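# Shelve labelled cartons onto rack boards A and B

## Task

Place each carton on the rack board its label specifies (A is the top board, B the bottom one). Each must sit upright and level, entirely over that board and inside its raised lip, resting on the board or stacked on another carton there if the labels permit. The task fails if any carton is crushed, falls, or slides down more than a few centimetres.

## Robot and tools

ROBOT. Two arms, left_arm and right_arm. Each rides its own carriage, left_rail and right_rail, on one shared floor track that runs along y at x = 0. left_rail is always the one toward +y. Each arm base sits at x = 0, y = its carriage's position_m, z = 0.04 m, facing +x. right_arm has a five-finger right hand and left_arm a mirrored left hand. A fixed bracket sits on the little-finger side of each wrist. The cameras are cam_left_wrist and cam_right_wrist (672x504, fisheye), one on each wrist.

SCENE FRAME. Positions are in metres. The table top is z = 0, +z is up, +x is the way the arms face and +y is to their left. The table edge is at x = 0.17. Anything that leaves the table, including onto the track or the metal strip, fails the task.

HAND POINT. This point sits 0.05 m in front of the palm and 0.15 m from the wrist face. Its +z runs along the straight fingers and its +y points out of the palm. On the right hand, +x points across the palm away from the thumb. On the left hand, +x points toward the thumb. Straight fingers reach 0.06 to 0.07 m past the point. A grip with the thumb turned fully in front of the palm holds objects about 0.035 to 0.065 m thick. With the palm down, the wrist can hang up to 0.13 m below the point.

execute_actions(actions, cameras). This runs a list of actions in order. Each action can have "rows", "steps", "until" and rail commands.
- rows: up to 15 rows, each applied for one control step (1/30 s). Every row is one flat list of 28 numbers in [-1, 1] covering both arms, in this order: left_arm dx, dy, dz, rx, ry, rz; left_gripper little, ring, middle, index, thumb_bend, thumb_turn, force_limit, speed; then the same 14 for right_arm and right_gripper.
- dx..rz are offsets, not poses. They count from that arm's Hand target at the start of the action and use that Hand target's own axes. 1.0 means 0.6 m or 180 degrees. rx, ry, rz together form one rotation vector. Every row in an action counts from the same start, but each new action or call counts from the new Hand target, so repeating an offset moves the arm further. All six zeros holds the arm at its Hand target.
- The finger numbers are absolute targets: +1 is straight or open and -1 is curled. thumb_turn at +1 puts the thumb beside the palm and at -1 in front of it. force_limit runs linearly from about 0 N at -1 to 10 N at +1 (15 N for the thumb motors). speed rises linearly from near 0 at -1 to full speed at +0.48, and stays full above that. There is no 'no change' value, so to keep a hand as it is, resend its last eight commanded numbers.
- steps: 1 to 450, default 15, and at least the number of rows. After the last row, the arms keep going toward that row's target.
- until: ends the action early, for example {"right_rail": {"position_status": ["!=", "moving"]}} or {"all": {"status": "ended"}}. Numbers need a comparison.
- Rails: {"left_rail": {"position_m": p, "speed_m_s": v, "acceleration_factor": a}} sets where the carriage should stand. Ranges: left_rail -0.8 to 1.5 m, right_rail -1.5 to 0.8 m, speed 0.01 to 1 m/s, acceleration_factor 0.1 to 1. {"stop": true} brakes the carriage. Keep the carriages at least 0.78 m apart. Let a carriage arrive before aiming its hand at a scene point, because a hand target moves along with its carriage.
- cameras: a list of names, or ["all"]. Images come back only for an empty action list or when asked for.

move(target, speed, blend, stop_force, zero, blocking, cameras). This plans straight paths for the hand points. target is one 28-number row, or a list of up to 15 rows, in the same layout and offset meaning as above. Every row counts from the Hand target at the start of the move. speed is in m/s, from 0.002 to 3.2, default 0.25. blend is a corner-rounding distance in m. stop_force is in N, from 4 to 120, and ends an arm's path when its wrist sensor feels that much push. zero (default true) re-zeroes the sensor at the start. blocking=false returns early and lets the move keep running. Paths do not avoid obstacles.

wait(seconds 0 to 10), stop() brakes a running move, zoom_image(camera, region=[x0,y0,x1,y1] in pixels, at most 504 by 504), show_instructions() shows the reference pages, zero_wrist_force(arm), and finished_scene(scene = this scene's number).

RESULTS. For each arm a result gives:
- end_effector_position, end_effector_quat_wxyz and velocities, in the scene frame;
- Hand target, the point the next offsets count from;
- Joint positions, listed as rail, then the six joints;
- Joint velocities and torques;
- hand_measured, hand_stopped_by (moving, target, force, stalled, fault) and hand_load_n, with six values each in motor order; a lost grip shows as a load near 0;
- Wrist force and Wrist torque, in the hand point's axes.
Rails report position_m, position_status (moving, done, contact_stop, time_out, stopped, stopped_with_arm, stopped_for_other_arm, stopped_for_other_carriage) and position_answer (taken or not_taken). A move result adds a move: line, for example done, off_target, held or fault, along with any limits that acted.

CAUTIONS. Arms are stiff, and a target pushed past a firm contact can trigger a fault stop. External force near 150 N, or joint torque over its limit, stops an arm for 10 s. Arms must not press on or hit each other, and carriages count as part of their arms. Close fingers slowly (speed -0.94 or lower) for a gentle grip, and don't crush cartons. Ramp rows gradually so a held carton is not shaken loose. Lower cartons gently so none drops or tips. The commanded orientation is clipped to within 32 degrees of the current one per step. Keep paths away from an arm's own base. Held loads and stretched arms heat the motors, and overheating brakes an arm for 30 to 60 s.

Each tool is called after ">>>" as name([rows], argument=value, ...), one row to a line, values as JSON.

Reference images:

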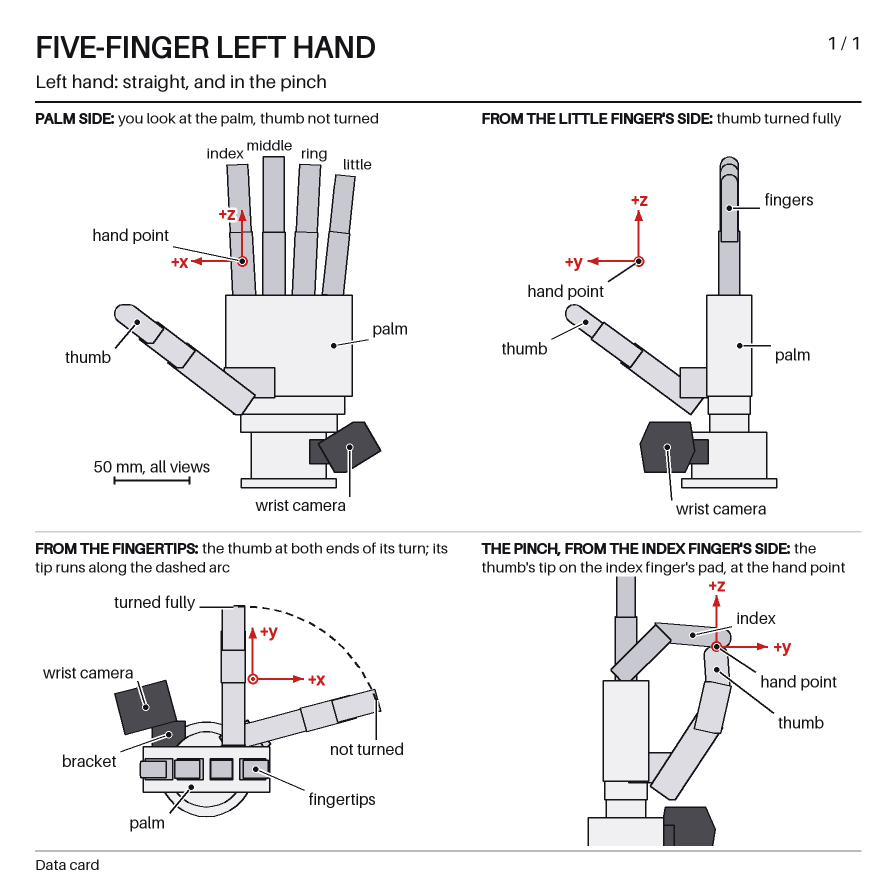

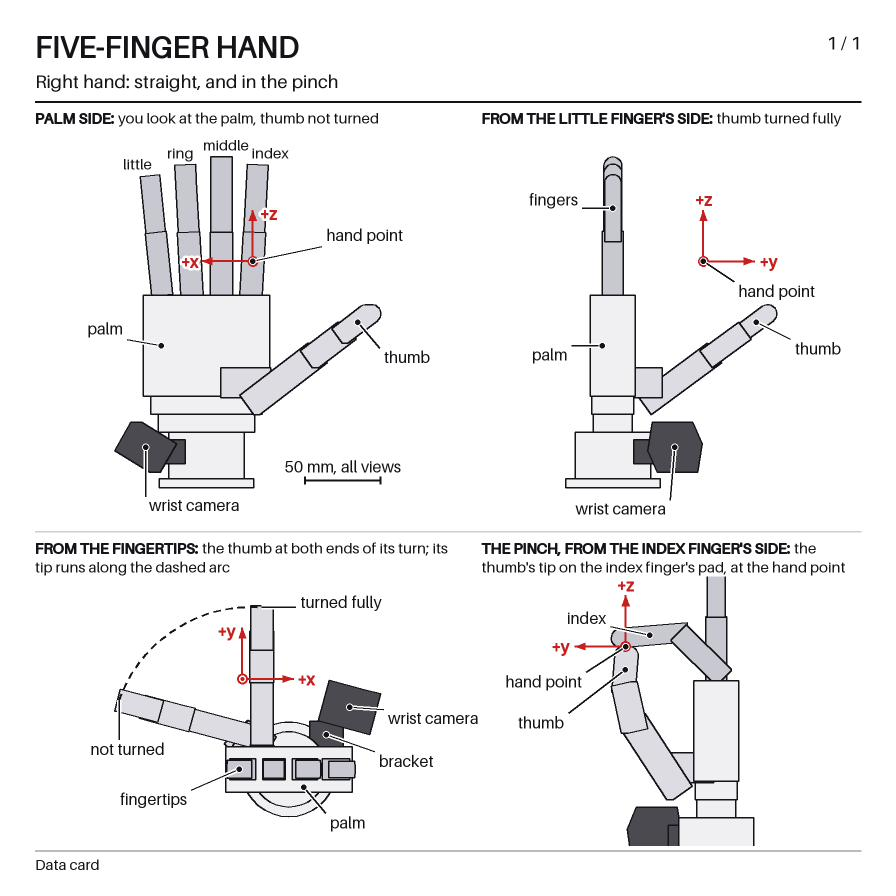

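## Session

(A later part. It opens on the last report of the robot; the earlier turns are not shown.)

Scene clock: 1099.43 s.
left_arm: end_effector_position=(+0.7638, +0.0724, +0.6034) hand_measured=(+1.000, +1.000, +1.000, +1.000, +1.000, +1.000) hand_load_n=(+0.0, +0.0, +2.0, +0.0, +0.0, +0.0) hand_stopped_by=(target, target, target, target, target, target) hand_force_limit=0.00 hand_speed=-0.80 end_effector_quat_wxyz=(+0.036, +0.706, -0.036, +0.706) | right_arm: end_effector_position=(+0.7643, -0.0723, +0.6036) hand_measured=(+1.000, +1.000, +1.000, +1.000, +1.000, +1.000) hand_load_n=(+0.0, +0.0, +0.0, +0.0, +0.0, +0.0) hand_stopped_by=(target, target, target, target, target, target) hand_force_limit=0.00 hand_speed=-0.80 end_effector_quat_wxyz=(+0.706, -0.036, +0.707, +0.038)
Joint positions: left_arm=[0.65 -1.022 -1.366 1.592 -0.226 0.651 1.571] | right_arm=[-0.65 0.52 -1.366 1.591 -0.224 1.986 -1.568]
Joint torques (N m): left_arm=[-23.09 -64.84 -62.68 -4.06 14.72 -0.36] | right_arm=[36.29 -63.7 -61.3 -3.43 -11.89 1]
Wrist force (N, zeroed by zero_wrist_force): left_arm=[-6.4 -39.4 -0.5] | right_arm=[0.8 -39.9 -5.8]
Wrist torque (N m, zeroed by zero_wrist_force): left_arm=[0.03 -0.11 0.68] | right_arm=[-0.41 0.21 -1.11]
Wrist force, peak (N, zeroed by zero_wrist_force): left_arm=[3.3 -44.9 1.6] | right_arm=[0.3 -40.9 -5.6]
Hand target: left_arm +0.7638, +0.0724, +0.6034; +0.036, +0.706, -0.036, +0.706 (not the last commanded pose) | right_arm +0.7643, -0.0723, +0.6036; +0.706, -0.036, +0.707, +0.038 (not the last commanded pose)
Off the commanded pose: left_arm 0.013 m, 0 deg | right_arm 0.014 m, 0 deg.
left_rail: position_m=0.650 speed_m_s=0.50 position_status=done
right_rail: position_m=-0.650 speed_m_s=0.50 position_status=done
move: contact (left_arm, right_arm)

>>> move([
  [0, -0.004, -0.0004, 0, 0, 0, 1,1,1,1,1,1,0,-0.8, 0, -0.004, -0.0004, 0, 0, 0, 1,1,1,1,1,1,0,-0.8],
  [0, -0.0497, -0.0052, 0, 0, 0, 1,1,1,1,1,1,0,-0.8, 0, -0.0497, -0.0052, 0, 0, 0, 1,1,1,1,1,1,0,-0.8],
], speed=[0.005, 0.04])

>>> move([
  [0, 0.0353, -0.3449, 0, 0, 0, 1,1,1,1,1,1,0,-0.8, 0, 0.0363, -0.3448, 0, 0, 0, 1,1,1,1,1,1,0,-0.8],
  [0.2933, -0.1958, -0.3786, 0.0262, -0.4995, -0.0262, 1,1,1,1,1,1,0,-0.8, -0.2933, -0.2445, -0.3843, 0.0262, 0.4995, 0.0262, 1,1,1,1,1,1,0,-0.8],
], speed=0.25, blend=0.02, cameras=["all"])

Scene clock: 1118.23 s.
left_arm: end_effector_position=(+0.7637, +0.1023, +0.6034) hand_measured=(+1.000, +1.000, +1.000, +1.000, +1.000, +1.000) hand_load_n=(+0.0, +0.0, -0.5, +0.0, +0.0, +0.0) hand_stopped_by=(target, target, target, target, target, target) hand_force_limit=0.00 hand_speed=-0.80 end_effector_quat_wxyz=(+0.036, +0.706, -0.036, +0.706) | right_arm: end_effector_position=(+0.7643, -0.1022, +0.6036) hand_measured=(+1.000, +1.000, +1.000, +1.000, +1.000, +1.000) hand_load_n=(+0.0, +0.0, +0.0, +0.0, +0.0, +0.0) hand_stopped_by=(target, target, target, target, target, target) hand_force_limit=0.00 hand_speed=-0.80 end_effector_quat_wxyz=(+0.706, -0.036, +0.707, +0.038)
Joint positions: left_arm=[0.65 -0.998 -1.4 1.633 -0.233 0.674 1.571] | right_arm=[-0.65 0.481 -1.4 1.632 -0.231 1.947 -1.568]
Joint torques (N m): left_arm=[20.99 -67.91 -33.97 -4.73 3.85 -2.02] | right_arm=[-16.99 -78.76 -35.37 -3.97 -2.77 -1.41]
Wrist force (N, zeroed by zero_wrist_force): left_arm=[1.6 2.9 1.3] | right_arm=[0.4 0.4 0.1]
Wrist torque (N m, zeroed by zero_wrist_force): left_arm=[0.32 -0.26 0.17] | right_arm=[-0.06 0.05 0.05]
Wrist force, peak (N, zeroed by zero_wrist_force): left_arm=[-6.3 -39.9 -0.6] | right_arm=[0.9 -40.3 -6.1]
Hand target: left_arm +0.7637, +0.1024, +0.6034; +0.036, +0.706, -0.036, +0.706 | right_arm +0.7643, -0.1023, +0.6036; +0.706, -0.036, +0.707, +0.038
Off the commanded pose: left_arm 0.000 m, 0 deg | right_arm 0.000 m, 0 deg.
left_rail: position_m=0.650 speed_m_s=0.50 position_status=done
right_rail: position_m=-0.650 speed_m_s=0.50 position_status=done
move: done

Scene clock: 1122.90 s.
left_arm: end_effector_position=(+0.5497, +0.2424, +0.7793) hand_measured=(+1.000, +1.000, +1.000, +1.000, +1.000, +1.000) hand_load_n=(+0.0, +0.0, +0.0, +0.0, +0.0, +0.0) hand_stopped_by=(target, target, target, target, target, target) hand_force_limit=0.00 hand_speed=-0.80 end_effector_quat_wxyz=(+0.000, +1.000, +0.001, +0.000) | right_arm: end_effector_position=(+0.5505, -0.2726, +0.7795) hand_measured=(+1.000, +1.000, +1.000, +1.000, +1.000, +1.000) hand_load_n=(+0.0, +0.0, +0.0, +0.0, +0.0, +0.0) hand_stopped_by=(target, target, target, target, target, target) hand_force_limit=0.00 hand_speed=-0.80 end_effector_quat_wxyz=(-0.001, +0.000, +1.000, +0.001)
Joint positions: left_arm=[0.65 -0.873 -1.231 0.781 2.02 1.571 0.695] | right_arm=[-0.65 0.257 -1.263 0.826 2.008 1.569 -1.314]
Joint torques (N m): left_arm=[21.77 -47.75 -40.85 6.37 3.7 3.09] | right_arm=[-15.19 -51.86 -45.48 6.29 -3.33 -2.32]
Wrist force (N, zeroed by zero_wrist_force): left_arm=[-0.9 3.6 -1.9] | right_arm=[-1.0 0.6 0.5]
Wrist torque (N m, zeroed by zero_wrist_force): left_arm=[0.79 0.06 -0.24] | right_arm=[-0.17 0.00 -0.06]
Wrist force, peak (N, zeroed by zero_wrist_force): left_arm=[-0.2 4.0 -1.9] | right_arm=[1.4 1.2 -1.3]
Hand target: left_arm +0.5497, +0.2424, +0.7793; +0.000, +1.000, +0.001, +0.000 | right_arm +0.5505, -0.2726, +0.7795; -0.001, +0.000, +1.000, +0.001
Off the commanded pose: left_arm 0.000 m, 0 deg | right_arm 0.000 m, 0 deg.
left_rail: position_m=0.650 speed_m_s=0.50 position_status=done
right_rail: position_m=-0.650 speed_m_s=0.50 position_status=done
move: done
camera_calibration:
cam_left_wrist: T_world_to_cam=[[0.213124, 0.976989, -0.00840772, -0.34583], [0.845659, -0.180151, 0.502401, -0.80905], [0.489326, -0.114184, -0.864594, 0.547614], [0, 0, 0, 1]] pos_world=[0.489923, 0.254649, 0.877024]
cam_right_wrist: T_world_to_cam=[[-0.206797, 0.978211, -0.0183992, 0.3996], [0.858194, 0.190392, 0.476712, -0.789653], [0.469828, 0.0827927, -0.878867, 0.566479], [0, 0, 0, 1]] pos_world=[0.494163, -0.28745, 0.881649]

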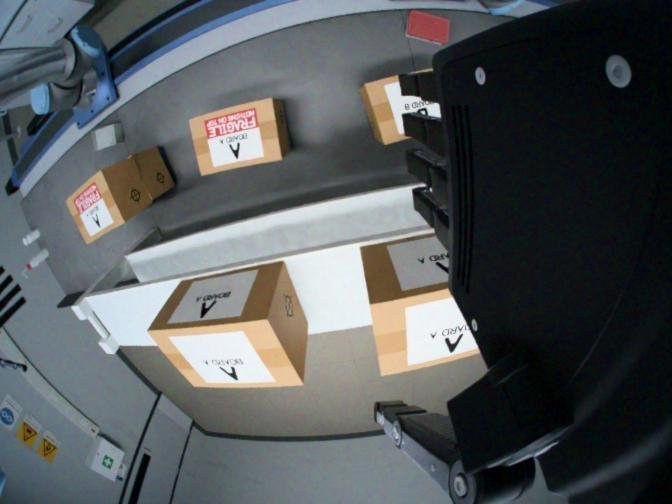

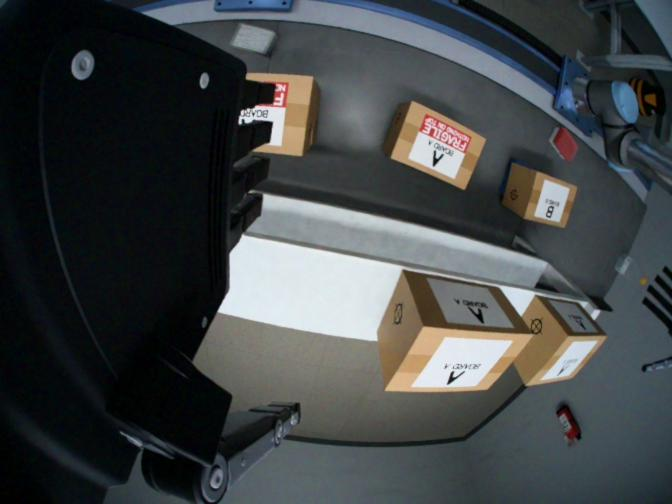

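>>> zoom_image(camera="cam_left_wrist", region=[240, 230, 400, 400])

>>> zoom_image(camera="cam_right_wrist", region=[350, 250, 460, 410])

>>> zoom_image(camera="cam_right_wrist", region=[480, 250, 640, 400])

>>> zoom_image(camera="cam_left_wrist", region=[170, 80, 310, 190])

>>> zoom_image(camera="cam_right_wrist", region=[370, 80, 590, 240])

Scaled by 2.965 from the camera's 672x504 image, which has a finer 960x720 frame.

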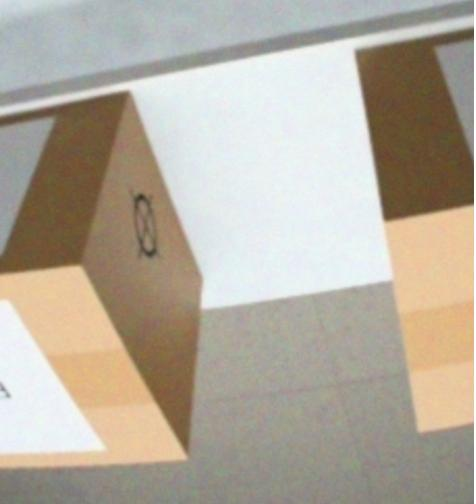

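Scaled by 3.150 from the camera's 672x504 image, which has a finer 960x720 frame.

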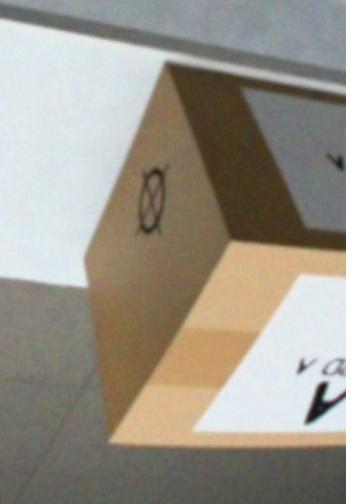

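Scaled by 3.150 from the camera's 672x504 image, which has a finer 960x720 frame.

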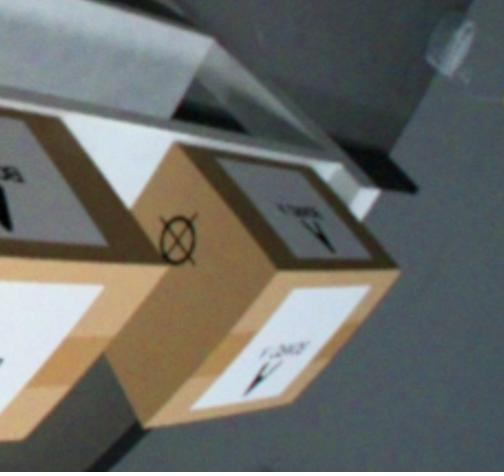

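Scaled by 3.600 from the camera's 672x504 image, which has a finer 960x720 frame.

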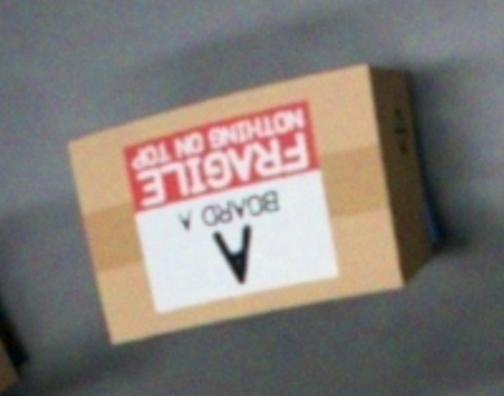

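Scaled by 2.291 from the camera's 672x504 image, which has a finer 960x720 frame.

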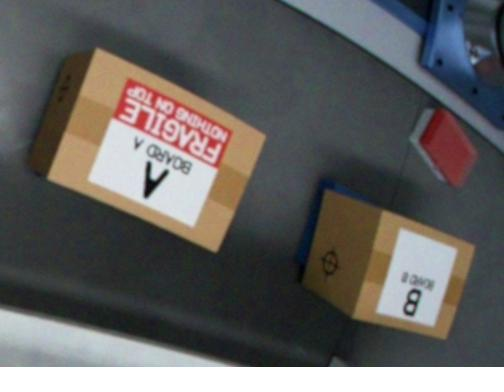

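>>> execute_actions([
  {"left_rail": {"position_m": 0.85}, "steps": 1},
  {"steps": 150, "until": {"left_rail": {"position_status": ["!=", "moving"]}}},
  {"right_rail": {"position_m": -0.45}, "steps": 1},
  {"steps": 150, "until": {"right_rail": {"position_status": ["!=", "moving"]}}},
])

>>> move(target=[-0.1428, 0.5397, 0.5488, -0.05234, 0.49803, 0.05234, 1,1,1,1,1,1,0,-0.8, 0.1885, -0.0957, 0.5492, 0, -0.5, 0, 1,1,1,1,1,1,0,-0.8], speed=0.25, cameras=["all"])

Scene clock: 1180.57 s.
left_arm: end_effector_position=(+0.5497, +0.4424, +0.7793) hand_measured=(+1.000, +1.000, +1.000, +1.000, +1.000, +1.000) hand_load_n=(+0.0, +0.0, +0.0, +0.0, +0.0, +0.0) hand_stopped_by=(target, target, target, target, target, target) hand_force_limit=0.00 hand_speed=-0.80 end_effector_quat_wxyz=(+0.000, +1.000, +0.001, +0.000) | right_arm: end_effector_position=(+0.5506, -0.0727, +0.7795) hand_measured=(+1.000, +1.000, +1.000, +1.000, +1.000, +1.000) hand_load_n=(+0.0, +0.0, +0.0, +0.0, -0.5, +0.0) hand_stopped_by=(target, target, target, target, target, target) hand_force_limit=0.00 hand_speed=-0.80 end_effector_quat_wxyz=(-0.001, +0.000, +1.000, +0.001)
Joint positions: left_arm=[0.85 -0.873 -1.23 0.781 2.02 1.571 0.695] | right_arm=[-0.45 0.257 -1.263 0.826 2.009 1.569 -1.314]
Joint torques (N m): left_arm=[-14.28 -70.98 -26.1 3.98 1.03 3.09] | right_arm=[14.19 -58.09 -38.72 5.17 -1.63 -2.03]
Wrist force (N, zeroed by zero_wrist_force): left_arm=[-0.5 3.8 -1.6] | right_arm=[-0.7 0.8 0.0]
Wrist torque (N m, zeroed by zero_wrist_force): left_arm=[0.81 0.01 -0.23] | right_arm=[-0.10 -0.02 -0.03]
Wrist force, peak (N, zeroed by zero_wrist_force): left_arm=[-0.6 5.2 -2.1] | right_arm=[-1.1 1.6 0.5]
Hand target: left_arm +0.5497, +0.4424, +0.7793; +0.000, +1.000, +0.001, +0.000 | right_arm +0.5505, -0.0726, +0.7795; -0.001, +0.000, +1.000, +0.001
Off the commanded pose: left_arm 0.000 m, 0 deg | right_arm 0.000 m, 0 deg.
left_rail: position_m=0.850 speed_m_s=0.50 position_status=done
right_rail: position_m=-0.450 speed_m_s=0.50 position_status=done

Scene clock: 1185.10 s.
left_arm: end_effector_position=(+0.4650, +0.1183, +0.4501) hand_measured=(+1.000, +1.000, +1.000, +1.000, +1.000, +1.000) hand_load_n=(+0.0, +0.0, +0.0, +0.0, +0.0, -0.5) hand_stopped_by=(target, target, target, target, target, target) hand_force_limit=0.00 hand_speed=-0.80 end_effector_quat_wxyz=(+0.073, +0.703, -0.073, +0.703) | right_arm: end_effector_position=(+0.4370, -0.1295, +0.4500) hand_measured=(+1.000, +1.000, +1.000, +1.000, +1.000, +1.000) hand_load_n=(+0.0, +0.0, +0.0, +0.0, -0.5, +0.0) hand_stopped_by=(target, target, target, target, target, target) hand_force_limit=0.00 hand_speed=-0.80 end_effector_quat_wxyz=(+0.707, +0.001, +0.708, +0.001)
Joint positions: left_arm=[0.85 -1.504 -1.353 1.864 -0.511 0.273 1.57] | right_arm=[-0.45 0.398 -2.015 2.438 -0.422 1.969 -1.568]
Joint torques (N m): left_arm=[21.19 -67.6 -29.54 -3.79 3.58 2.94] | right_arm=[-15.98 10.51 -32.65 -4.11 -2.67 -2.75]
Wrist force (N, zeroed by zero_wrist_force): left_arm=[1.3 2.4 0.8] | right_arm=[0.4 0.3 -0.8]
Wrist torque (N m, zeroed by zero_wrist_force): left_arm=[0.26 -0.23 -0.03] | right_arm=[0.02 0.01 -0.01]
Wrist force, peak (N, zeroed by zero_wrist_force): left_arm=[-0.6 3.6 -2.2] | right_arm=[-1.8 0.4 -0.2]
Hand target: left_arm +0.4650, +0.1183, +0.4501; +0.073, +0.703, -0.073, +0.703 | right_arm +0.4370, -0.1295, +0.4500; +0.707, +0.001, +0.708, +0.001
Off the commanded pose: left_arm 0.000 m, 0 deg | right_arm 0.000 m, 0 deg.
left_rail: position_m=0.850 speed_m_s=0.50 position_status=done
right_rail: position_m=-0.450 speed_m_s=0.50 position_status=done
move: done
camera_calibration:
cam_left_wrist: T_world_to_cam=[[0.208279, 0.953989, 0.215696, -0.305132], [-0.528695, -0.0757229, 0.845427, -0.12212], [0.822862, -0.290122, 0.488598, -0.453044], [0, 0, 0, 1]] pos_world=[0.371781, 0.150408, 0.390415]
cam_right_wrist: T_world_to_cam=[[0.0202569, 0.978515, -0.205178, 0.214841], [-0.476106, 0.189898, 0.85864, -0.151257], [0.879155, 0.0802928, 0.469724, -0.467746], [0, 0, 0, 1]] pos_world=[0.334855, -0.143945, 0.393667]

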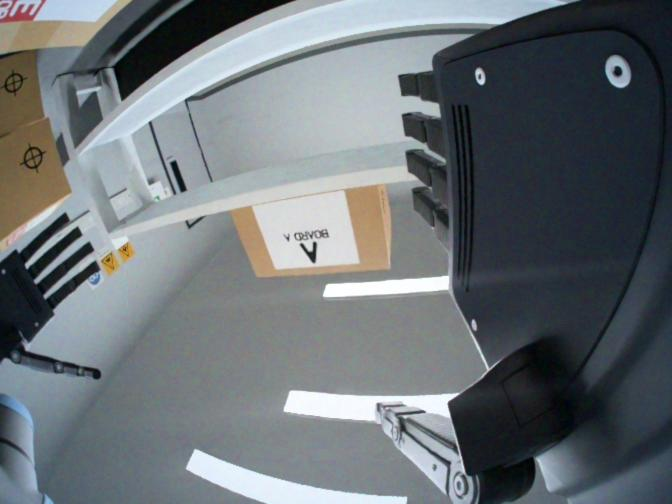

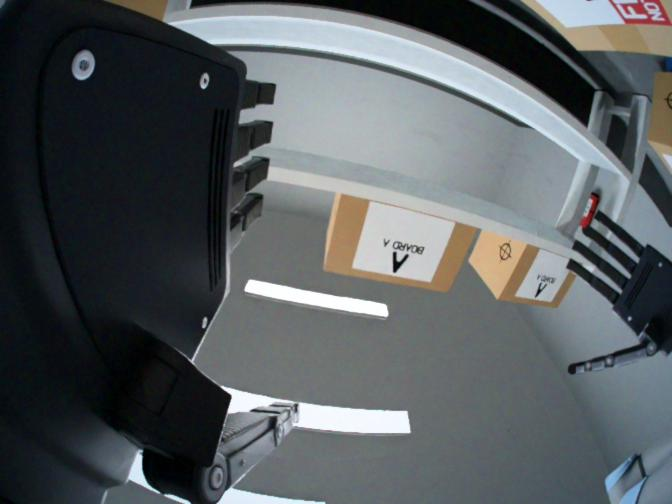

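>>> execute_actions([
  {"right_rail": {"position_m": -0.5}, "steps": 1},
  {"steps": 150, "until": {"right_rail": {"position_status": ["!=", "moving"]}}},
])

>>> move(target=[-0.4767, 0, 0, 0, 0, 0, 1,1,1,1,1,1,0,-0.8, 0.4767, 0.0833, 0, 0, 0, 0, 1,1,1,1,1,1,0,-0.8], speed=0.15, cameras=["all"])

Scene clock: 1197.17 s.
left_arm: end_effector_position=(+0.4650, +0.1183, +0.4501) hand_measured=(+1.000, +1.000, +1.000, +1.000, +1.000, +1.000) hand_load_n=(+0.0, +0.0, +0.0, +0.0, +0.0, +0.0) hand_stopped_by=(target, target, target, target, target, target) hand_force_limit=0.00 hand_speed=-0.80 end_effector_quat_wxyz=(+0.073, +0.703, -0.073, +0.703) | right_arm: end_effector_position=(+0.4370, -0.1795, +0.4500) hand_measured=(+1.000, +1.000, +1.000, +1.000, +1.000, +1.000) hand_load_n=(+0.0, +0.0, +0.0, +0.0, +0.0, +0.0) hand_stopped_by=(target, target, target, target, target, target) hand_force_limit=0.00 hand_speed=-0.80 end_effector_quat_wxyz=(+0.707, +0.001, +0.708, +0.001)
Joint positions: left_arm=[0.85 -1.504 -1.353 1.864 -0.512 0.273 1.571] | right_arm=[-0.5 0.398 -2.015 2.438 -0.422 1.969 -1.568]
Joint torques (N m): left_arm=[20.59 -67.15 -28.9 -3.87 3.69 3.34] | right_arm=[-12.43 0.53 -36.51 -2.97 -2.02 -2.61]
Wrist force (N, zeroed by zero_wrist_force): left_arm=[1.3 2.4 0.8] | right_arm=[-0.1 0.3 -0.5]
Wrist torque (N m, zeroed by zero_wrist_force): left_arm=[0.27 -0.22 -0.02] | right_arm=[0.00 0.07 -0.04]
Wrist force, peak (N, zeroed by zero_wrist_force): left_arm=[1.6 2.6 1.1] | right_arm=[0.3 1.2 -1.0]
Hand target: left_arm +0.4650, +0.1183, +0.4501; +0.073, +0.703, -0.073, +0.703 | right_arm +0.4370, -0.1795, +0.4500; +0.707, +0.001, +0.708, +0.001
Off the commanded pose: left_arm 0.000 m, 0 deg | right_arm 0.000 m, 0 deg.
left_rail: position_m=0.850 speed_m_s=0.50 position_status=done
right_rail: position_m=-0.500 speed_m_s=0.50 position_status=done

Scene clock: 1199.77 s.
left_arm: end_effector_position=(+0.4650, +0.1182, +0.1641) hand_measured=(+1.000, +1.000, +1.000, +1.000, +1.000, +1.000) hand_load_n=(+0.0, +0.0, +0.0, +0.0, +0.0, +0.0) hand_stopped_by=(target, target, target, target, target, target) hand_force_limit=0.00 hand_speed=-0.80 end_effector_quat_wxyz=(+0.073, +0.703, -0.073, +0.703) | right_arm: end_effector_position=(+0.4367, -0.1290, +0.1641) hand_measured=(+1.000, +1.000, +1.000, +1.000, +1.000, +1.000) hand_load_n=(+0.0, +0.0, -0.5, +0.0, +0.0, +0.0) hand_stopped_by=(target, target, target, target, target, target) hand_force_limit=0.00 hand_speed=-0.80 end_effector_quat_wxyz=(+0.707, +0.001, +0.708, +0.001)
Joint positions: left_arm=[0.85 -1.504 -1.005 2.018 -1.013 0.273 1.571] | right_arm=[-0.5 0.558 -1.285 2.616 -1.329 2.129 -1.568]
Joint torques (N m): left_arm=[21.52 -53.46 -14.76 -4.41 3.6 3.32] | right_arm=[15.41 -24.39 -22 -4.86 2.42 -2.6]
Wrist force (N, zeroed by zero_wrist_force): left_arm=[1.5 2.7 0.7] | right_arm=[0.5 0.7 -0.3]
Wrist torque (N m, zeroed by zero_wrist_force): left_arm=[0.30 -0.18 0.03] | right_arm=[0.03 -0.03 0.04]
Wrist force, peak (N, zeroed by zero_wrist_force): left_arm=[2.3 2.6 1.0] | right_arm=[0.8 1.5 -0.4]
Hand target: left_arm +0.4650, +0.1182, +0.1641; +0.073, +0.703, -0.073, +0.703 | right_arm +0.4367, -0.1290, +0.1641; +0.707, +0.001, +0.708, +0.001
Off the commanded pose: left_arm 0.000 m, 0 deg | right_arm 0.000 m, 0 deg.
left_rail: position_m=0.850 speed_m_s=0.50 position_status=done
right_rail: position_m=-0.500 speed_m_s=0.50 position_status=done
move: done
camera_calibration:
cam_left_wrist: T_world_to_cam=[[0.208233, 0.953984, 0.215765, -0.243453], [-0.528938, -0.0757228, 0.845275, 0.119832], [0.822717, -0.290141, 0.488831, -0.313355], [0, 0, 0, 1]] pos_world=[0.371881, 0.150408, 0.104415]
cam_right_wrist: T_world_to_cam=[[0.020171, 0.978507, -0.205224, 0.155851], [-0.476123, 0.189897, 0.858631, 0.0938824], [0.879148, 0.0803922, 0.46972, -0.333162], [0, 0, 0, 1]] pos_world=[0.334455, -0.143546, 0.107867]

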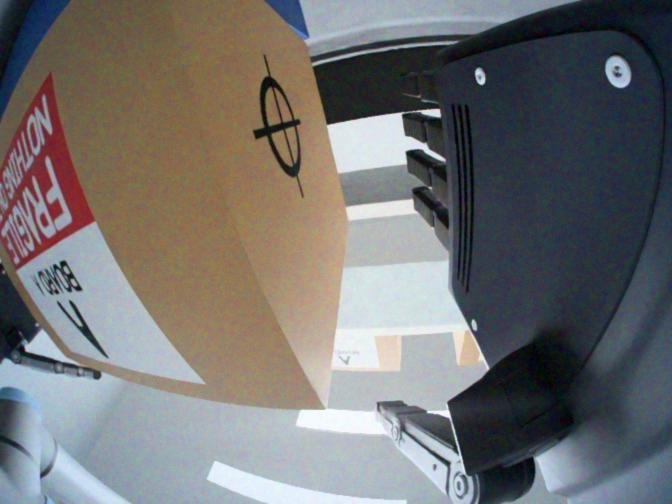

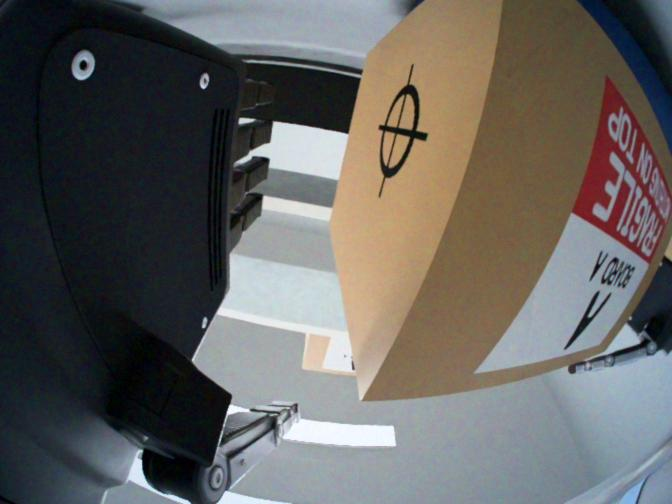

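>>> move(target=[0, 0.0664, 0.0062, -0.0033, 0, 0, 1,1,1,1,1,1,0,-0.8, 0, 0.072, 0.0084, 0.0033, 0, 0, 1,1,1,1,1,1,0,-0.8], speed=0.08)

>>> zero_wrist_force(arm="left_arm")

>>> zero_wrist_force(arm="right_arm")

>>> move(target=[0, 0.0332, 0.0035, 0, 0, 0, 1,1,1,1,1,1,0,-0.8, 0, 0.0332, 0.0035, 0, 0, 0, 1,1,1,1,1,1,0,-0.8], speed=0.012, stop_force=6)

>>> move(target=[0, 0.015, 0.0016, 0, 0, 0, 1,1,1,1,1,1,0,-0.8, 0, 0.015, 0.0016, 0, 0, 0, 1,1,1,1,1,1,0,-0.8], speed=0.006, stop_force=25, cameras=["all"])

Scene clock: 1229.77 s.
left_arm: end_effector_position=(+0.4605, +0.0786, +0.1641) hand_measured=(+1.000, +1.000, +1.000, +1.000, +1.000, +1.000) hand_load_n=(+0.0, +0.0, +0.0, +0.0, +0.0, +0.0) hand_stopped_by=(target, target, target, target, target, target) hand_force_limit=0.00 hand_speed=-0.80 end_effector_quat_wxyz=(+0.077, +0.703, -0.076, +0.703) | right_arm: end_effector_position=(+0.4417, -0.0858, +0.1642) hand_measured=(+1.000, +1.000, +1.000, +1.000, +1.000, +1.000) hand_load_n=(+0.0, +0.0, +0.0, +0.0, +0.0, -0.5) hand_stopped_by=(target, target, target, target, target, target) hand_force_limit=0.00 hand_speed=-0.80 end_effector_quat_wxyz=(+0.707, +0.004, +0.708, -0.003)
Joint positions: left_arm=[0.85 -1.513 -0.971 1.947 -0.976 0.275 1.571] | right_arm=[-0.5 0.663 -1.247 2.531 -1.282 2.244 -1.568]
Joint torques (N m): left_arm=[-20.38 -57.32 -32.06 2.24 3.59 -2.87] | right_arm=[15.64 -31.95 -26.42 0.48 2.15 2.49]
Wrist force (N, zeroed by zero_wrist_force): left_arm=[1.2 2.7 0.7] | right_arm=[0.7 0.4 0.2]
Wrist torque (N m, zeroed by zero_wrist_force): left_arm=[0.28 -0.14 0.20] | right_arm=[0.06 -0.08 0.02]
Wrist force, peak (N, zeroed by zero_wrist_force): left_arm=[1.8 2.9 1.2] | right_arm=[0.5 0.8 -1.0]
Hand target: left_arm +0.4605, +0.0785, +0.1641; +0.077, +0.703, -0.076, +0.703 | right_arm +0.4417, -0.0858, +0.1642; +0.707, +0.004, +0.708, -0.003
Off the commanded pose: left_arm 0.000 m, 0 deg | right_arm 0.000 m, 0 deg.
left_rail: position_m=0.850 speed_m_s=0.50 position_status=done
right_rail: position_m=-0.500 speed_m_s=0.50 position_status=done
move: done

Wrist force sensor zeroed.

Wrist force sensor zeroed.

Scene clock: 1231.83 s.
left_arm: end_effector_position=(+0.4594, +0.0690, +0.1641) hand_measured=(+1.000, +1.000, +1.000, +1.000, +1.000, +1.000) hand_load_n=(+0.0, +0.0, +1.0, +0.0, +0.0, +0.0) hand_stopped_by=(target, target, target, target, target, target) hand_force_limit=0.00 hand_speed=-0.80 end_effector_quat_wxyz=(+0.077, +0.703, -0.076, +0.703) | right_arm: end_effector_position=(+0.4428, -0.0761, +0.1642) hand_measured=(+1.000, +1.000, +1.000, +1.000, +1.000, +1.000) hand_load_n=(+0.0, +0.0, +0.0, +0.0, +0.0, +0.0) hand_stopped_by=(target, target, target, target, target, target) hand_force_limit=0.00 hand_speed=-0.80 end_effector_quat_wxyz=(+0.707, +0.004, +0.708, -0.003)
Joint positions: left_arm=[0.85 -1.515 -0.962 1.928 -0.967 0.272 1.571] | right_arm=[-0.5 0.682 -1.239 2.512 -1.272 2.263 -1.568]
Joint torques (N m): left_arm=[7.3 -84.38 -18.68 -4.24 5.56 0.58] | right_arm=[-14.42 -58.17 -7.59 -4.45 -2.46 2.64]
Wrist force (N, zeroed by zero_wrist_force): left_arm=[0.6 -5.7 4.3] | right_arm=[1.4 -2.9 -0.4]
Wrist torque (N m, zeroed by zero_wrist_force): left_arm=[0.05 0.19 0.15] | right_arm=[-0.03 -0.06 -0.06]
Wrist force, peak (N, zeroed by zero_wrist_force): left_arm=[2.6 -15.1 2.3] | right_arm=[-5.2 -18.6 -5.7]
Hand target: left_arm +0.4594, +0.0690, +0.1641; +0.077, +0.703, -0.076, +0.703 (not the last commanded pose) | right_arm +0.4428, -0.0761, +0.1642; +0.707, +0.004, +0.708, -0.003 (not the last commanded pose)
Off the commanded pose: left_arm 0.010 m, 0 deg | right_arm 0.010 m, 0 deg.
left_rail: position_m=0.850 speed_m_s=0.50 position_status=done
right_rail: position_m=-0.500 speed_m_s=0.50 position_status=done
move: contact (left_arm, right_arm)

Scene clock: 1233.20 s.
left_arm: end_effector_position=(+0.4594, +0.0684, +0.1641) hand_measured=(+1.000, +1.000, +1.000, +1.000, +1.000, +1.000) hand_load_n=(+0.0, +0.0, +2.0, +0.0, +0.0, +0.0) hand_stopped_by=(target, target, target, target, target, target) hand_force_limit=0.00 hand_speed=-0.80 end_effector_quat_wxyz=(+0.077, +0.703, -0.076, +0.703) | right_arm: end_effector_position=(+0.4429, -0.0756, +0.1642) hand_measured=(+1.000, +1.000, +1.000, +1.000, +1.000, +1.000) hand_load_n=(+0.0, +0.0, +0.0, +0.0, +0.0, +0.0) hand_stopped_by=(target, target, target, target, target, target) hand_force_limit=0.00 hand_speed=-0.80 end_effector_quat_wxyz=(+0.707, +0.004, +0.708, -0.003)
Joint positions: left_arm=[0.85 -1.515 -0.961 1.927 -0.966 0.272 1.571] | right_arm=[-0.5 0.683 -1.238 2.511 -1.271 2.265 -1.568]
Joint torques (N m): left_arm=[-18.55 -83.62 -27.73 -5.94 10.82 -0.28] | right_arm=[-11.65 -55.46 -17.89 -4.7 -8.1 2.21]
Wrist force (N, zeroed by zero_wrist_force): left_arm=[4.2 -25.3 4.0] | right_arm=[-7.2 -25.2 -7.1]
Wrist torque (N m, zeroed by zero_wrist_force): left_arm=[0.08 0.17 0.59] | right_arm=[-0.19 0.34 -1.15]
Wrist force, peak (N, zeroed by zero_wrist_force): left_arm=[10.8 -36.7 -5.5] | right_arm=[-11.4 -35.1 -12.0]
Hand target: left_arm +0.4594, +0.0684, +0.1641; +0.077, +0.703, -0.076, +0.703 (not the last commanded pose) | right_arm +0.4429, -0.0757, +0.1642; +0.707, +0.004, +0.708, -0.003 (not the last commanded pose)
Off the commanded pose: left_arm 0.008 m, 0 deg | right_arm 0.009 m, 0 deg.
left_rail: position_m=0.850 speed_m_s=0.50 position_status=done
right_rail: position_m=-0.500 speed_m_s=0.50 position_status=done
move: contact (left_arm, right_arm)
camera_calibration:
cam_left_wrist: T_world_to_cam=[[0.217844, 0.951825, 0.215809, -0.199023], [-0.529792, -0.0703804, 0.845202, 0.11323], [0.819673, -0.298457, 0.488938, -0.321238], [0, 0, 0, 1]] pos_world=[0.366654, 0.101528, 0.104314]
cam_right_wrist: T_world_to_cam=[[0.0306187, 0.978233, -0.205238, 0.0988891], [-0.473977, 0.19499, 0.858676, 0.0861297], [0.880005, 0.0709865, 0.46963, -0.343949], [0, 0, 0, 1]] pos_world=[0.340473, -0.0891153, 0.107867]

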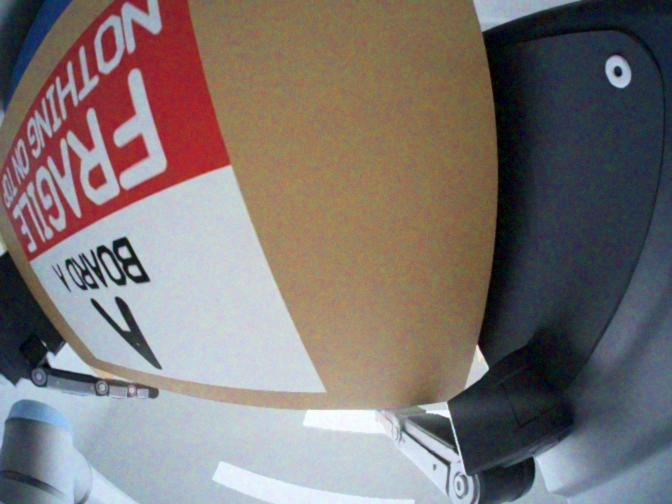

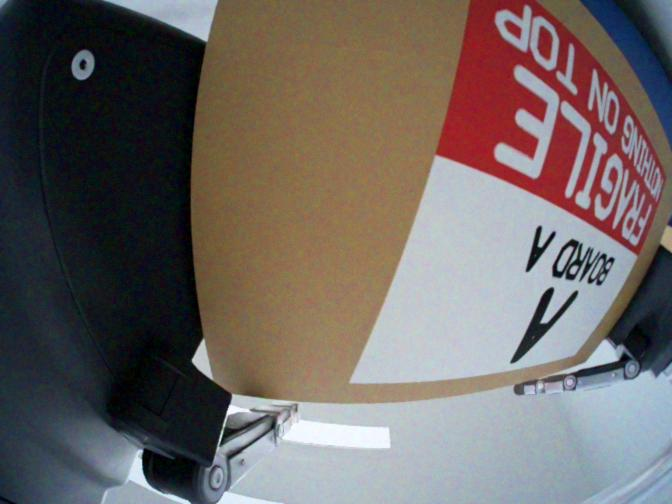

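>>> move(target=[0, 0.01, 0.0011, 0, 0, 0, 1,1,1,1,1,1,0,-0.8, 0, 0.01, 0.0011, 0, 0, 0, 1,1,1,1,1,1,0,-0.8], speed=0.004, stop_force=9)

>>> move(target=[0.0167, 0, 0, 0, 0, 0, 1,1,1,1,1,1,0,-0.8, -0.0167, 0, 0, 0, 0, 0, 1,1,1,1,1,1,0,-0.8], speed=0.02, cameras=["all"])

Scene clock: 1239.77 s.
left_arm: end_effector_position=(+0.4595, +0.0683, +0.1641) hand_measured=(+1.000, +1.000, +1.000, +1.000, +1.000, +1.000) hand_load_n=(+0.0, +0.0, +2.0, +0.0, +0.0, +0.0) hand_stopped_by=(target, target, target, target, target, target) hand_force_limit=0.00 hand_speed=-0.80 end_effector_quat_wxyz=(+0.077, +0.703, -0.076, +0.703) | right_arm: end_effector_position=(+0.4429, -0.0754, +0.1642) hand_measured=(+1.000, +1.000, +1.000, +1.000, +1.000, +1.000) hand_load_n=(+0.0, +0.0, +0.0, +0.0, +0.0, +0.0) hand_stopped_by=(target, target, target, target, target, target) hand_force_limit=0.00 hand_speed=-0.80 end_effector_quat_wxyz=(+0.707, +0.005, +0.708, -0.003)
Joint positions: left_arm=[0.85 -1.515 -0.961 1.926 -0.966 0.272 1.571] | right_arm=[-0.5 0.684 -1.238 2.511 -1.271 2.266 -1.568]
Joint torques (N m): left_arm=[-24.65 -83.27 -30.73 -6.32 12.05 -1.44] | right_arm=[-4.39 -51.75 -24.4 -5.36 -11.64 2.05]
Wrist force (N, zeroed by zero_wrist_force): left_arm=[3.5 -29.5 2.0] | right_arm=[-11.7 -37.8 -9.8]
Wrist torque (N m, zeroed by zero_wrist_force): left_arm=[0.05 0.13 0.65] | right_arm=[-0.31 0.54 -1.74]
Wrist force, peak (N, zeroed by zero_wrist_force): left_arm=[5.4 -38.6 -2.0] | right_arm=[-10.1 -42.6 -10.4]
Hand target: left_arm +0.4594, +0.0683, +0.1642; +0.077, +0.703, -0.076, +0.703 (not the last commanded pose) | right_arm +0.4429, -0.0754, +0.1642; +0.707, +0.005, +0.708, -0.003 (not the last commanded pose)
Off the commanded pose: left_arm 0.006 m, 0 deg | right_arm 0.006 m, 0 deg.
left_rail: position_m=0.850 speed_m_s=0.50 position_status=done
right_rail: position_m=-0.500 speed_m_s=0.50 position_status=done
move: contact (left_arm, right_arm)

Scene clock: 1240.67 s.
left_arm: end_effector_position=(+0.4594, +0.0683, +0.1741) hand_measured=(+1.000, +1.000, +1.000, +1.000, +1.000, +1.000) hand_load_n=(+0.0, +0.0, +1.5, +0.0, +0.5, +0.0) hand_stopped_by=(target, target, target, target, target, target) hand_force_limit=0.00 hand_speed=-0.80 end_effector_quat_wxyz=(+0.077, +0.703, -0.076, +0.703) | right_arm: end_effector_position=(+0.4429, -0.0755, +0.1741) hand_measured=(+1.000, +1.000, +1.000, +1.000, +1.000, +1.000) hand_load_n=(+0.0, +0.0, +0.0, +0.0, +0.0, +0.0) hand_stopped_by=(target, target, target, target, target, target) hand_force_limit=0.00 hand_speed=-0.80 end_effector_quat_wxyz=(+0.707, +0.005, +0.708, -0.003)
Joint positions: left_arm=[0.85 -1.515 -0.975 1.925 -0.951 0.272 1.572] | right_arm=[-0.5 0.684 -1.264 2.509 -1.243 2.266 -1.568]
Joint torques (N m): left_arm=[-22.91 -92.72 -54.43 -2.5 5.74 -1.83] | right_arm=[-5.64 -55.66 -45.19 -2.94 -4.94 -0.75]
Wrist force (N, zeroed by zero_wrist_force): left_arm=[-9.8 -31.4 -0.4] | right_arm=[6.1 -30.2 -6.2]
Wrist torque (N m, zeroed by zero_wrist_force): left_arm=[-0.10 -0.16 0.35] | right_arm=[-0.38 -0.14 -0.21]
Wrist force, peak (N, zeroed by zero_wrist_force): left_arm=[-9.9 -31.8 -0.6] | right_arm=[-11.5 -37.9 -9.7]
Hand target: left_arm +0.4594, +0.0683, +0.1742; +0.077, +0.703, -0.076, +0.703 | right_arm +0.4429, -0.0754, +0.1742; +0.707, +0.005, +0.708, -0.003
Off the commanded pose: left_arm 0.000 m, 0 deg | right_arm 0.000 m, 0 deg.
left_rail: position_m=0.850 speed_m_s=0.50 position_status=done
right_rail: position_m=-0.500 speed_m_s=0.50 position_status=done
move: done
camera_calibration:
cam_left_wrist: T_world_to_cam=[[0.217827, 0.951831, 0.215799, -0.200983], [-0.529862, -0.0703557, 0.845161, 0.104791], [0.819633, -0.298442, 0.489013, -0.326183], [0, 0, 0, 1]] pos_world=[0.366655, 0.101328, 0.114314]
cam_right_wrist: T_world_to_cam=[[0.0309893, 0.978216, -0.205261, 0.100519], [-0.473994, 0.195183, 0.858623, 0.0775614], [0.879983, 0.0706844, 0.469717, -0.348785], [0, 0, 0, 1]] pos_world=[0.340573, -0.0888143, 0.117867]

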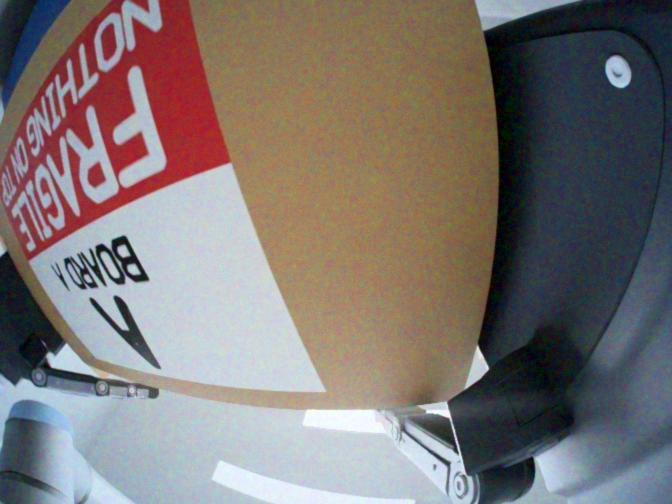

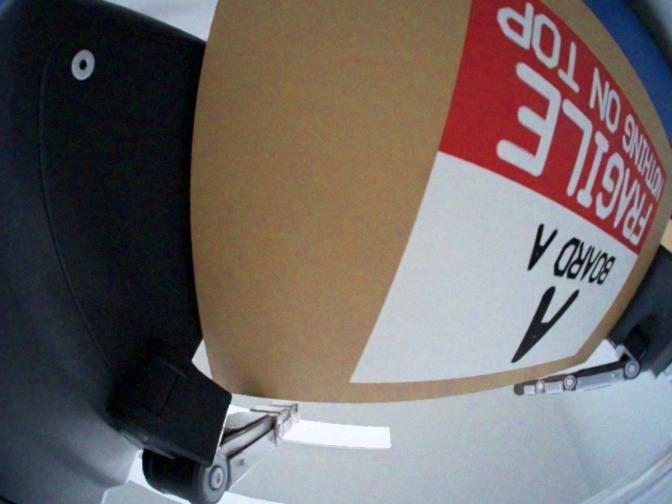

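>>> move(target=[0.3333, 0, 0, 0, 0, 0, 1,1,1,1,1,1,0,-0.8, -0.3333, 0.0004, 0, 0, 0, 0, 1,1,1,1,1,1,0,-0.8], speed=0.1)

Scene clock: 1248.37 s.
left_arm: end_effector_position=(+0.4595, +0.0683, +0.3741) hand_measured=(+1.000, +1.000, +1.000, +1.000, +1.000, +1.000) hand_load_n=(+0.0, +0.0, +1.5, +0.0, +0.0, +0.0) hand_stopped_by=(target, target, target, target, target, target) hand_force_limit=0.00 hand_speed=-0.80 end_effector_quat_wxyz=(+0.077, +0.703, -0.076, +0.703) | right_arm: end_effector_position=(+0.4432, -0.0756, +0.3741) hand_measured=(+1.000, +1.000, +1.000, +1.000, +1.000, +1.000) hand_load_n=(+0.0, +0.0, +0.0, +0.0, +0.0, +0.0) hand_stopped_by=(target, target, target, target, target, target) hand_force_limit=0.00 hand_speed=-0.80 end_effector_quat_wxyz=(+0.707, +0.005, +0.708, -0.003)
Joint positions: left_arm=[0.85 -1.515 -1.219 1.84 -0.623 0.272 1.572] | right_arm=[-0.5 0.683 -1.687 2.382 -0.693 2.265 -1.568]
Joint torques (N m): left_arm=[-37.6 -81.92 -60.54 -2.15 5.06 -2.92] | right_arm=[-6.26 -38 -59.23 -2.79 -10.07 2.47]
Wrist force (N, zeroed by zero_wrist_force): left_arm=[-10.4 -29.0 0.1] | right_arm=[5.1 -27.6 -6.2]
Wrist torque (N m, zeroed by zero_wrist_force): left_arm=[-0.04 -0.27 0.44] | right_arm=[-0.19 -0.20 -0.17]
Wrist force, peak (N, zeroed by zero_wrist_force): left_arm=[-10.5 -32.6 -0.2] | right_arm=[4.6 -31.3 -6.3]
Hand target: left_arm +0.4594, +0.0683, +0.3742; +0.077, +0.703, -0.076, +0.703 | right_arm +0.4432, -0.0756, +0.3742; +0.707, +0.005, +0.708, -0.003
Off the commanded pose: left_arm 0.000 m, 0 deg | right_arm 0.000 m, 0 deg.
left_rail: position_m=0.850 speed_m_s=0.50 position_status=done
right_rail: position_m=-0.500 speed_m_s=0.50 position_status=done
move: done

>>> move(target=[0.355, 0, 0, 0, 0, 0, 1,1,1,1,1,1,0,-0.8, -0.355, 0.0007, 0, 0, 0, 0, 1,1,1,1,1,1,0,-0.8], speed=0.1)

>>> move(target=[0.355, 0, 0, 0, 0, 0, 1,1,1,1,1,1,0,-0.8, -0.355, 0.0003, 0, 0, 0, 0, 1,1,1,1,1,1,0,-0.8], speed=0.1)

Scene clock: 1257.23 s.
left_arm: end_effector_position=(+0.4594, +0.0685, +0.5871) hand_measured=(+1.000, +1.000, +1.000, +1.000, +1.000, +1.000) hand_load_n=(+0.0, +0.0, +2.5, +0.0, -0.5, +0.0) hand_stopped_by=(target, target, target, target, target, target) hand_force_limit=0.00 hand_speed=-0.80 end_effector_quat_wxyz=(+0.077, +0.703, -0.076, +0.703) | right_arm: end_effector_position=(+0.4435, -0.0755, +0.5871) hand_measured=(+1.000, +1.000, +1.000, +1.000, +1.000, +1.000) hand_load_n=(+0.0, -0.5, +0.0, +0.0, +0.0, +0.0) hand_stopped_by=(target, target, target, target, target, target) hand_force_limit=0.00 hand_speed=-0.80 end_effector_quat_wxyz=(+0.707, +0.005, +0.708, -0.003)
Joint positions: left_arm=[0.85 -1.515 -1.369 1.625 -0.257 0.272 1.572] | right_arm=[-0.5 0.683 -1.884 2.109 -0.223 2.265 -1.568]
Joint torques (N m): left_arm=[-33.6 -55.95 -66.7 -3.64 8.07 -3.29] | right_arm=[0.18 -19.69 -66.57 -2.48 -9.49 1.77]
Wrist force (N, zeroed by zero_wrist_force): left_arm=[-11.6 -40.1 0.5] | right_arm=[3.5 -38.9 -8.1]
Wrist torque (N m, zeroed by zero_wrist_force): left_arm=[0.04 -0.29 0.84] | right_arm=[-0.48 -0.10 -0.38]
Wrist force, peak (N, zeroed by zero_wrist_force): left_arm=[-11.7 -40.2 0.6] | right_arm=[3.5 -38.9 -8.1]
Hand target: left_arm +0.4594, +0.0684, +0.5872; +0.077, +0.703, -0.076, +0.703 | right_arm +0.4434, -0.0755, +0.5872; +0.707, +0.005, +0.708, -0.003
Off the commanded pose: left_arm 0.000 m, 0 deg | right_arm 0.000 m, 0 deg.
left_rail: position_m=0.850 speed_m_s=0.50 position_status=done
right_rail: position_m=-0.500 speed_m_s=0.50 position_status=done
move: done

Scene clock: 1260.00 s.
left_arm: end_effector_position=(+0.4593, +0.0685, +0.8001) hand_measured=(+1.000, +1.000, +1.000, +1.000, +1.000, +1.000) hand_load_n=(+0.0, +0.0, +1.5, +0.0, +0.0, +0.0) hand_stopped_by=(target, target, target, target, target, target) hand_force_limit=0.00 hand_speed=-0.80 end_effector_quat_wxyz=(+0.077, +0.703, -0.076, +0.703) | right_arm: end_effector_position=(+0.4437, -0.0758, +0.8002) hand_measured=(+1.000, +1.000, +1.000, +1.000, +1.000, +1.000) hand_load_n=(+0.0, +0.0, +0.0, +0.0, +0.0, +0.0) hand_stopped_by=(target, target, target, target, target, target) hand_force_limit=0.00 hand_speed=-0.80 end_effector_quat_wxyz=(+0.707, +0.005, +0.708, -0.003)
Joint positions: left_arm=[0.85 -1.515 -1.394 1.279 0.113 0.272 1.572] | right_arm=[-0.5 0.682 -1.897 1.742 0.157 2.264 -1.568]
Joint torques (N m): left_arm=[-19.23 -31.02 -57.59 -2.68 7.52 -2.96] | right_arm=[1.47 10.73 -61.49 -3.87 -6.82 2.29]
Wrist force (N, zeroed by zero_wrist_force): left_arm=[-8.2 -38.4 -1.6] | right_arm=[6.6 -37.7 -6.3]
Wrist torque (N m, zeroed by zero_wrist_force): left_arm=[-0.21 -0.18 0.67] | right_arm=[-0.46 0.03 -0.53]
Wrist force, peak (N, zeroed by zero_wrist_force): left_arm=[-12.7 -40.8 0.3] | right_arm=[5.1 -39.5 -8.3]
Hand target: left_arm +0.4593, +0.0685, +0.8002; +0.077, +0.703, -0.076, +0.703 | right_arm +0.4437, -0.0757, +0.8002; +0.707, +0.005, +0.708, -0.003
Off the commanded pose: left_arm 0.000 m, 0 deg | right_arm 0.000 m, 0 deg.
left_rail: position_m=0.850 speed_m_s=0.50 position_status=done
right_rail: position_m=-0.500 speed_m_s=0.50 position_status=done
move: done

>>> move(target=[0, -0.1812, 0.0867, 0.0179, 0, 0, 1,1,1,1,1,1,0,-0.8, 0, 0.1585, 0.1357, -0.0179, 0, 0, 1,1,1,1,1,1,0,-0.8], speed=0.06)

Scene clock: 1270.87 s.
left_arm: end_effector_position=(+0.5334, +0.1634, +0.8001) hand_measured=(+1.000, +1.000, +1.000, +1.000, +1.000, +1.000) hand_load_n=(+0.0, +0.0, +1.5, +0.0, +0.0, -0.5) hand_stopped_by=(target, target, target, target, target, target) hand_force_limit=0.00 hand_speed=-0.80 end_effector_quat_wxyz=(+0.057, +0.705, -0.057, +0.705) | right_arm: end_effector_position=(+0.5261, +0.0184, +0.8002) hand_measured=(+1.000, +1.000, +1.000, +1.000, +1.000, +1.000) hand_load_n=(+0.0, -0.5, +0.0, +0.0, +0.0, +0.0) hand_stopped_by=(target, target, target, target, target, target) hand_force_limit=0.00 hand_speed=-0.80 end_effector_quat_wxyz=(+0.706, -0.015, +0.707, +0.017)
Joint positions: left_arm=[0.85 -1.397 -1.48 1.378 0.101 0.334 1.571] | right_arm=[-0.5 0.697 -1.703 1.595 0.109 2.223 -1.568]
Joint torques (N m): left_arm=[-1.64 -50.64 -43 -9.29 14.21 1.77] | right_arm=[32.18 -6.78 -61.68 -8.45 -12.08 -1.32]
Wrist force (N, zeroed by zero_wrist_force): left_arm=[-9.0 -38.3 -1.4] | right_arm=[6.2 -36.6 -6.0]
Wrist torque (N m, zeroed by zero_wrist_force): left_arm=[-0.14 -0.19 0.65] | right_arm=[-0.44 -0.02 -0.51]
Wrist force, peak (N, zeroed by zero_wrist_force): left_arm=[-8.7 -39.9 -1.7] | right_arm=[6.5 -40.2 -6.9]
Hand target: left_arm +0.5335, +0.1635, +0.8001; +0.057, +0.705, -0.057, +0.705 | right_arm +0.5262, +0.0185, +0.8003; +0.706, -0.015, +0.707, +0.017
Off the commanded pose: left_arm 0.000 m, 0 deg | right_arm 0.000 m, 0 deg.
left_rail: position_m=0.850 speed_m_s=0.50 position_status=done
right_rail: position_m=-0.500 speed_m_s=0.50 position_status=done
move: done

>>> move(target=[0, -0.1757, 0.0968, 0.0179, 0, 0, 1,1,1,1,1,1,0,-0.8, 0, 0.1515, 0.1443, -0.0179, 0, 0, 1,1,1,1,1,1,0,-0.8], speed=0.06)

Scene clock: 1278.90 s.
left_arm: end_effector_position=(+0.6076, +0.2582, +0.8001) hand_measured=(+1.000, +1.000, +1.000, +1.000, +1.000, +1.000) hand_load_n=(+0.0, +0.0, +1.5, +0.0, -0.5, +0.0) hand_stopped_by=(target, target, target, target, target, target) hand_force_limit=0.00 hand_speed=-0.80 end_effector_quat_wxyz=(+0.037, +0.706, -0.037, +0.706) | right_arm: end_effector_position=(+0.6085, +0.1131, +0.8003) hand_measured=(+1.000, +1.000, +1.000, +1.000, +1.000, +1.000) hand_load_n=(+0.0, +0.0, +0.0, +0.5, -0.5, +0.0) hand_stopped_by=(target, target, target, target, target, target) hand_force_limit=0.00 hand_speed=-0.80 end_effector_quat_wxyz=(+0.706, -0.035, +0.707, +0.036)
Joint positions: left_arm=[0.85 -1.255 -1.54 1.442 0.098 0.42 1.571] | right_arm=[-0.5 0.706 -1.508 1.408 0.102 2.176 -1.568]
Joint torques (N m): left_arm=[-6.75 -42.04 -43.3 -10.04 15.92 -0.21] | right_arm=[35.89 -25.14 -63.18 -3.46 -13.08 -0.58]
Wrist force (N, zeroed by zero_wrist_force): left_arm=[-9.0 -43.7 -0.9] | right_arm=[5.9 -42.2 -7.6]
Wrist torque (N m, zeroed by zero_wrist_force): left_arm=[-0.23 -0.24 0.83] | right_arm=[-0.61 0.12 -0.56]
Wrist force, peak (N, zeroed by zero_wrist_force): left_arm=[-9.0 -43.7 -0.9] | right_arm=[5.9 -42.2 -7.6]
Hand target: left_arm +0.6077, +0.2583, +0.8001; +0.037, +0.706, -0.037, +0.706 | right_arm +0.6086, +0.1132, +0.8003; +0.706, -0.035, +0.707, +0.036
Off the commanded pose: left_arm 0.000 m, 0 deg | right_arm 0.000 m, 0 deg.
left_rail: position_m=0.850 speed_m_s=0.50 position_status=done
right_rail: position_m=-0.500 speed_m_s=0.50 position_status=done
move: done

>>> move(target=[0, -0.1709, 0.1131, 0, 0, 0, 1,1,1,1,1,1,0,-0.8, 0, 0.1438, 0.1455, 0, 0, 0, 1,1,1,1,1,1,0,-0.8], speed=0.07)

Scene clock: 1288.07 s.
left_arm: end_effector_position=(+0.6858, +0.3532, +0.8001) hand_measured=(+1.000, +1.000, +1.000, +1.000, +1.000, +1.000) hand_load_n=(+0.0, +0.0, +1.5, +0.0, -0.5, +0.0) hand_stopped_by=(target, target, target, target, target, target) hand_force_limit=0.00 hand_speed=-0.80 end_effector_quat_wxyz=(+0.037, +0.706, -0.037, +0.706) | right_arm: end_effector_position=(+0.6867, +0.2078, +0.8004) hand_measured=(+1.000, +1.000, +1.000, +1.000, +1.000, +1.000) hand_load_n=(+0.0, +0.0, +0.0, +0.0, +0.0, +0.0) hand_stopped_by=(target, target, target, target, target, target) hand_force_limit=0.00 hand_speed=-0.80 end_effector_quat_wxyz=(+0.706, -0.035, +0.707, +0.036)
Joint positions: left_arm=[0.85 -1.064 -1.578 1.48 0.097 0.611 1.571] | right_arm=[-0.5 0.735 -1.294 1.155 0.141 2.205 -1.568]
Joint torques (N m): left_arm=[-7.4 -45.13 -43.86 -9.9 14.54 -0.92] | right_arm=[37.61 -45.67 -61.48 -3.51 -6.53 1.97]
Wrist force (N, zeroed by zero_wrist_force): left_arm=[-9.2 -39.0 -1.1] | right_arm=[5.0 -38.0 -7.3]
Wrist torque (N m, zeroed by zero_wrist_force): left_arm=[-0.13 -0.17 0.68] | right_arm=[-0.54 0.22 -0.51]
Wrist force, peak (N, zeroed by zero_wrist_force): left_arm=[-8.7 -46.8 -1.6] | right_arm=[6.1 -46.5 -8.5]
Hand target: left_arm +0.6858, +0.3532, +0.8001; +0.037, +0.706, -0.037, +0.706 | right_arm +0.6867, +0.2079, +0.8004; +0.706, -0.035, +0.707, +0.036
Off the commanded pose: left_arm 0.000 m, 0 deg | right_arm 0.000 m, 0 deg.
left_rail: position_m=0.850 speed_m_s=0.50 position_status=done
right_rail: position_m=-0.500 speed_m_s=0.50 position_status=done
move: done


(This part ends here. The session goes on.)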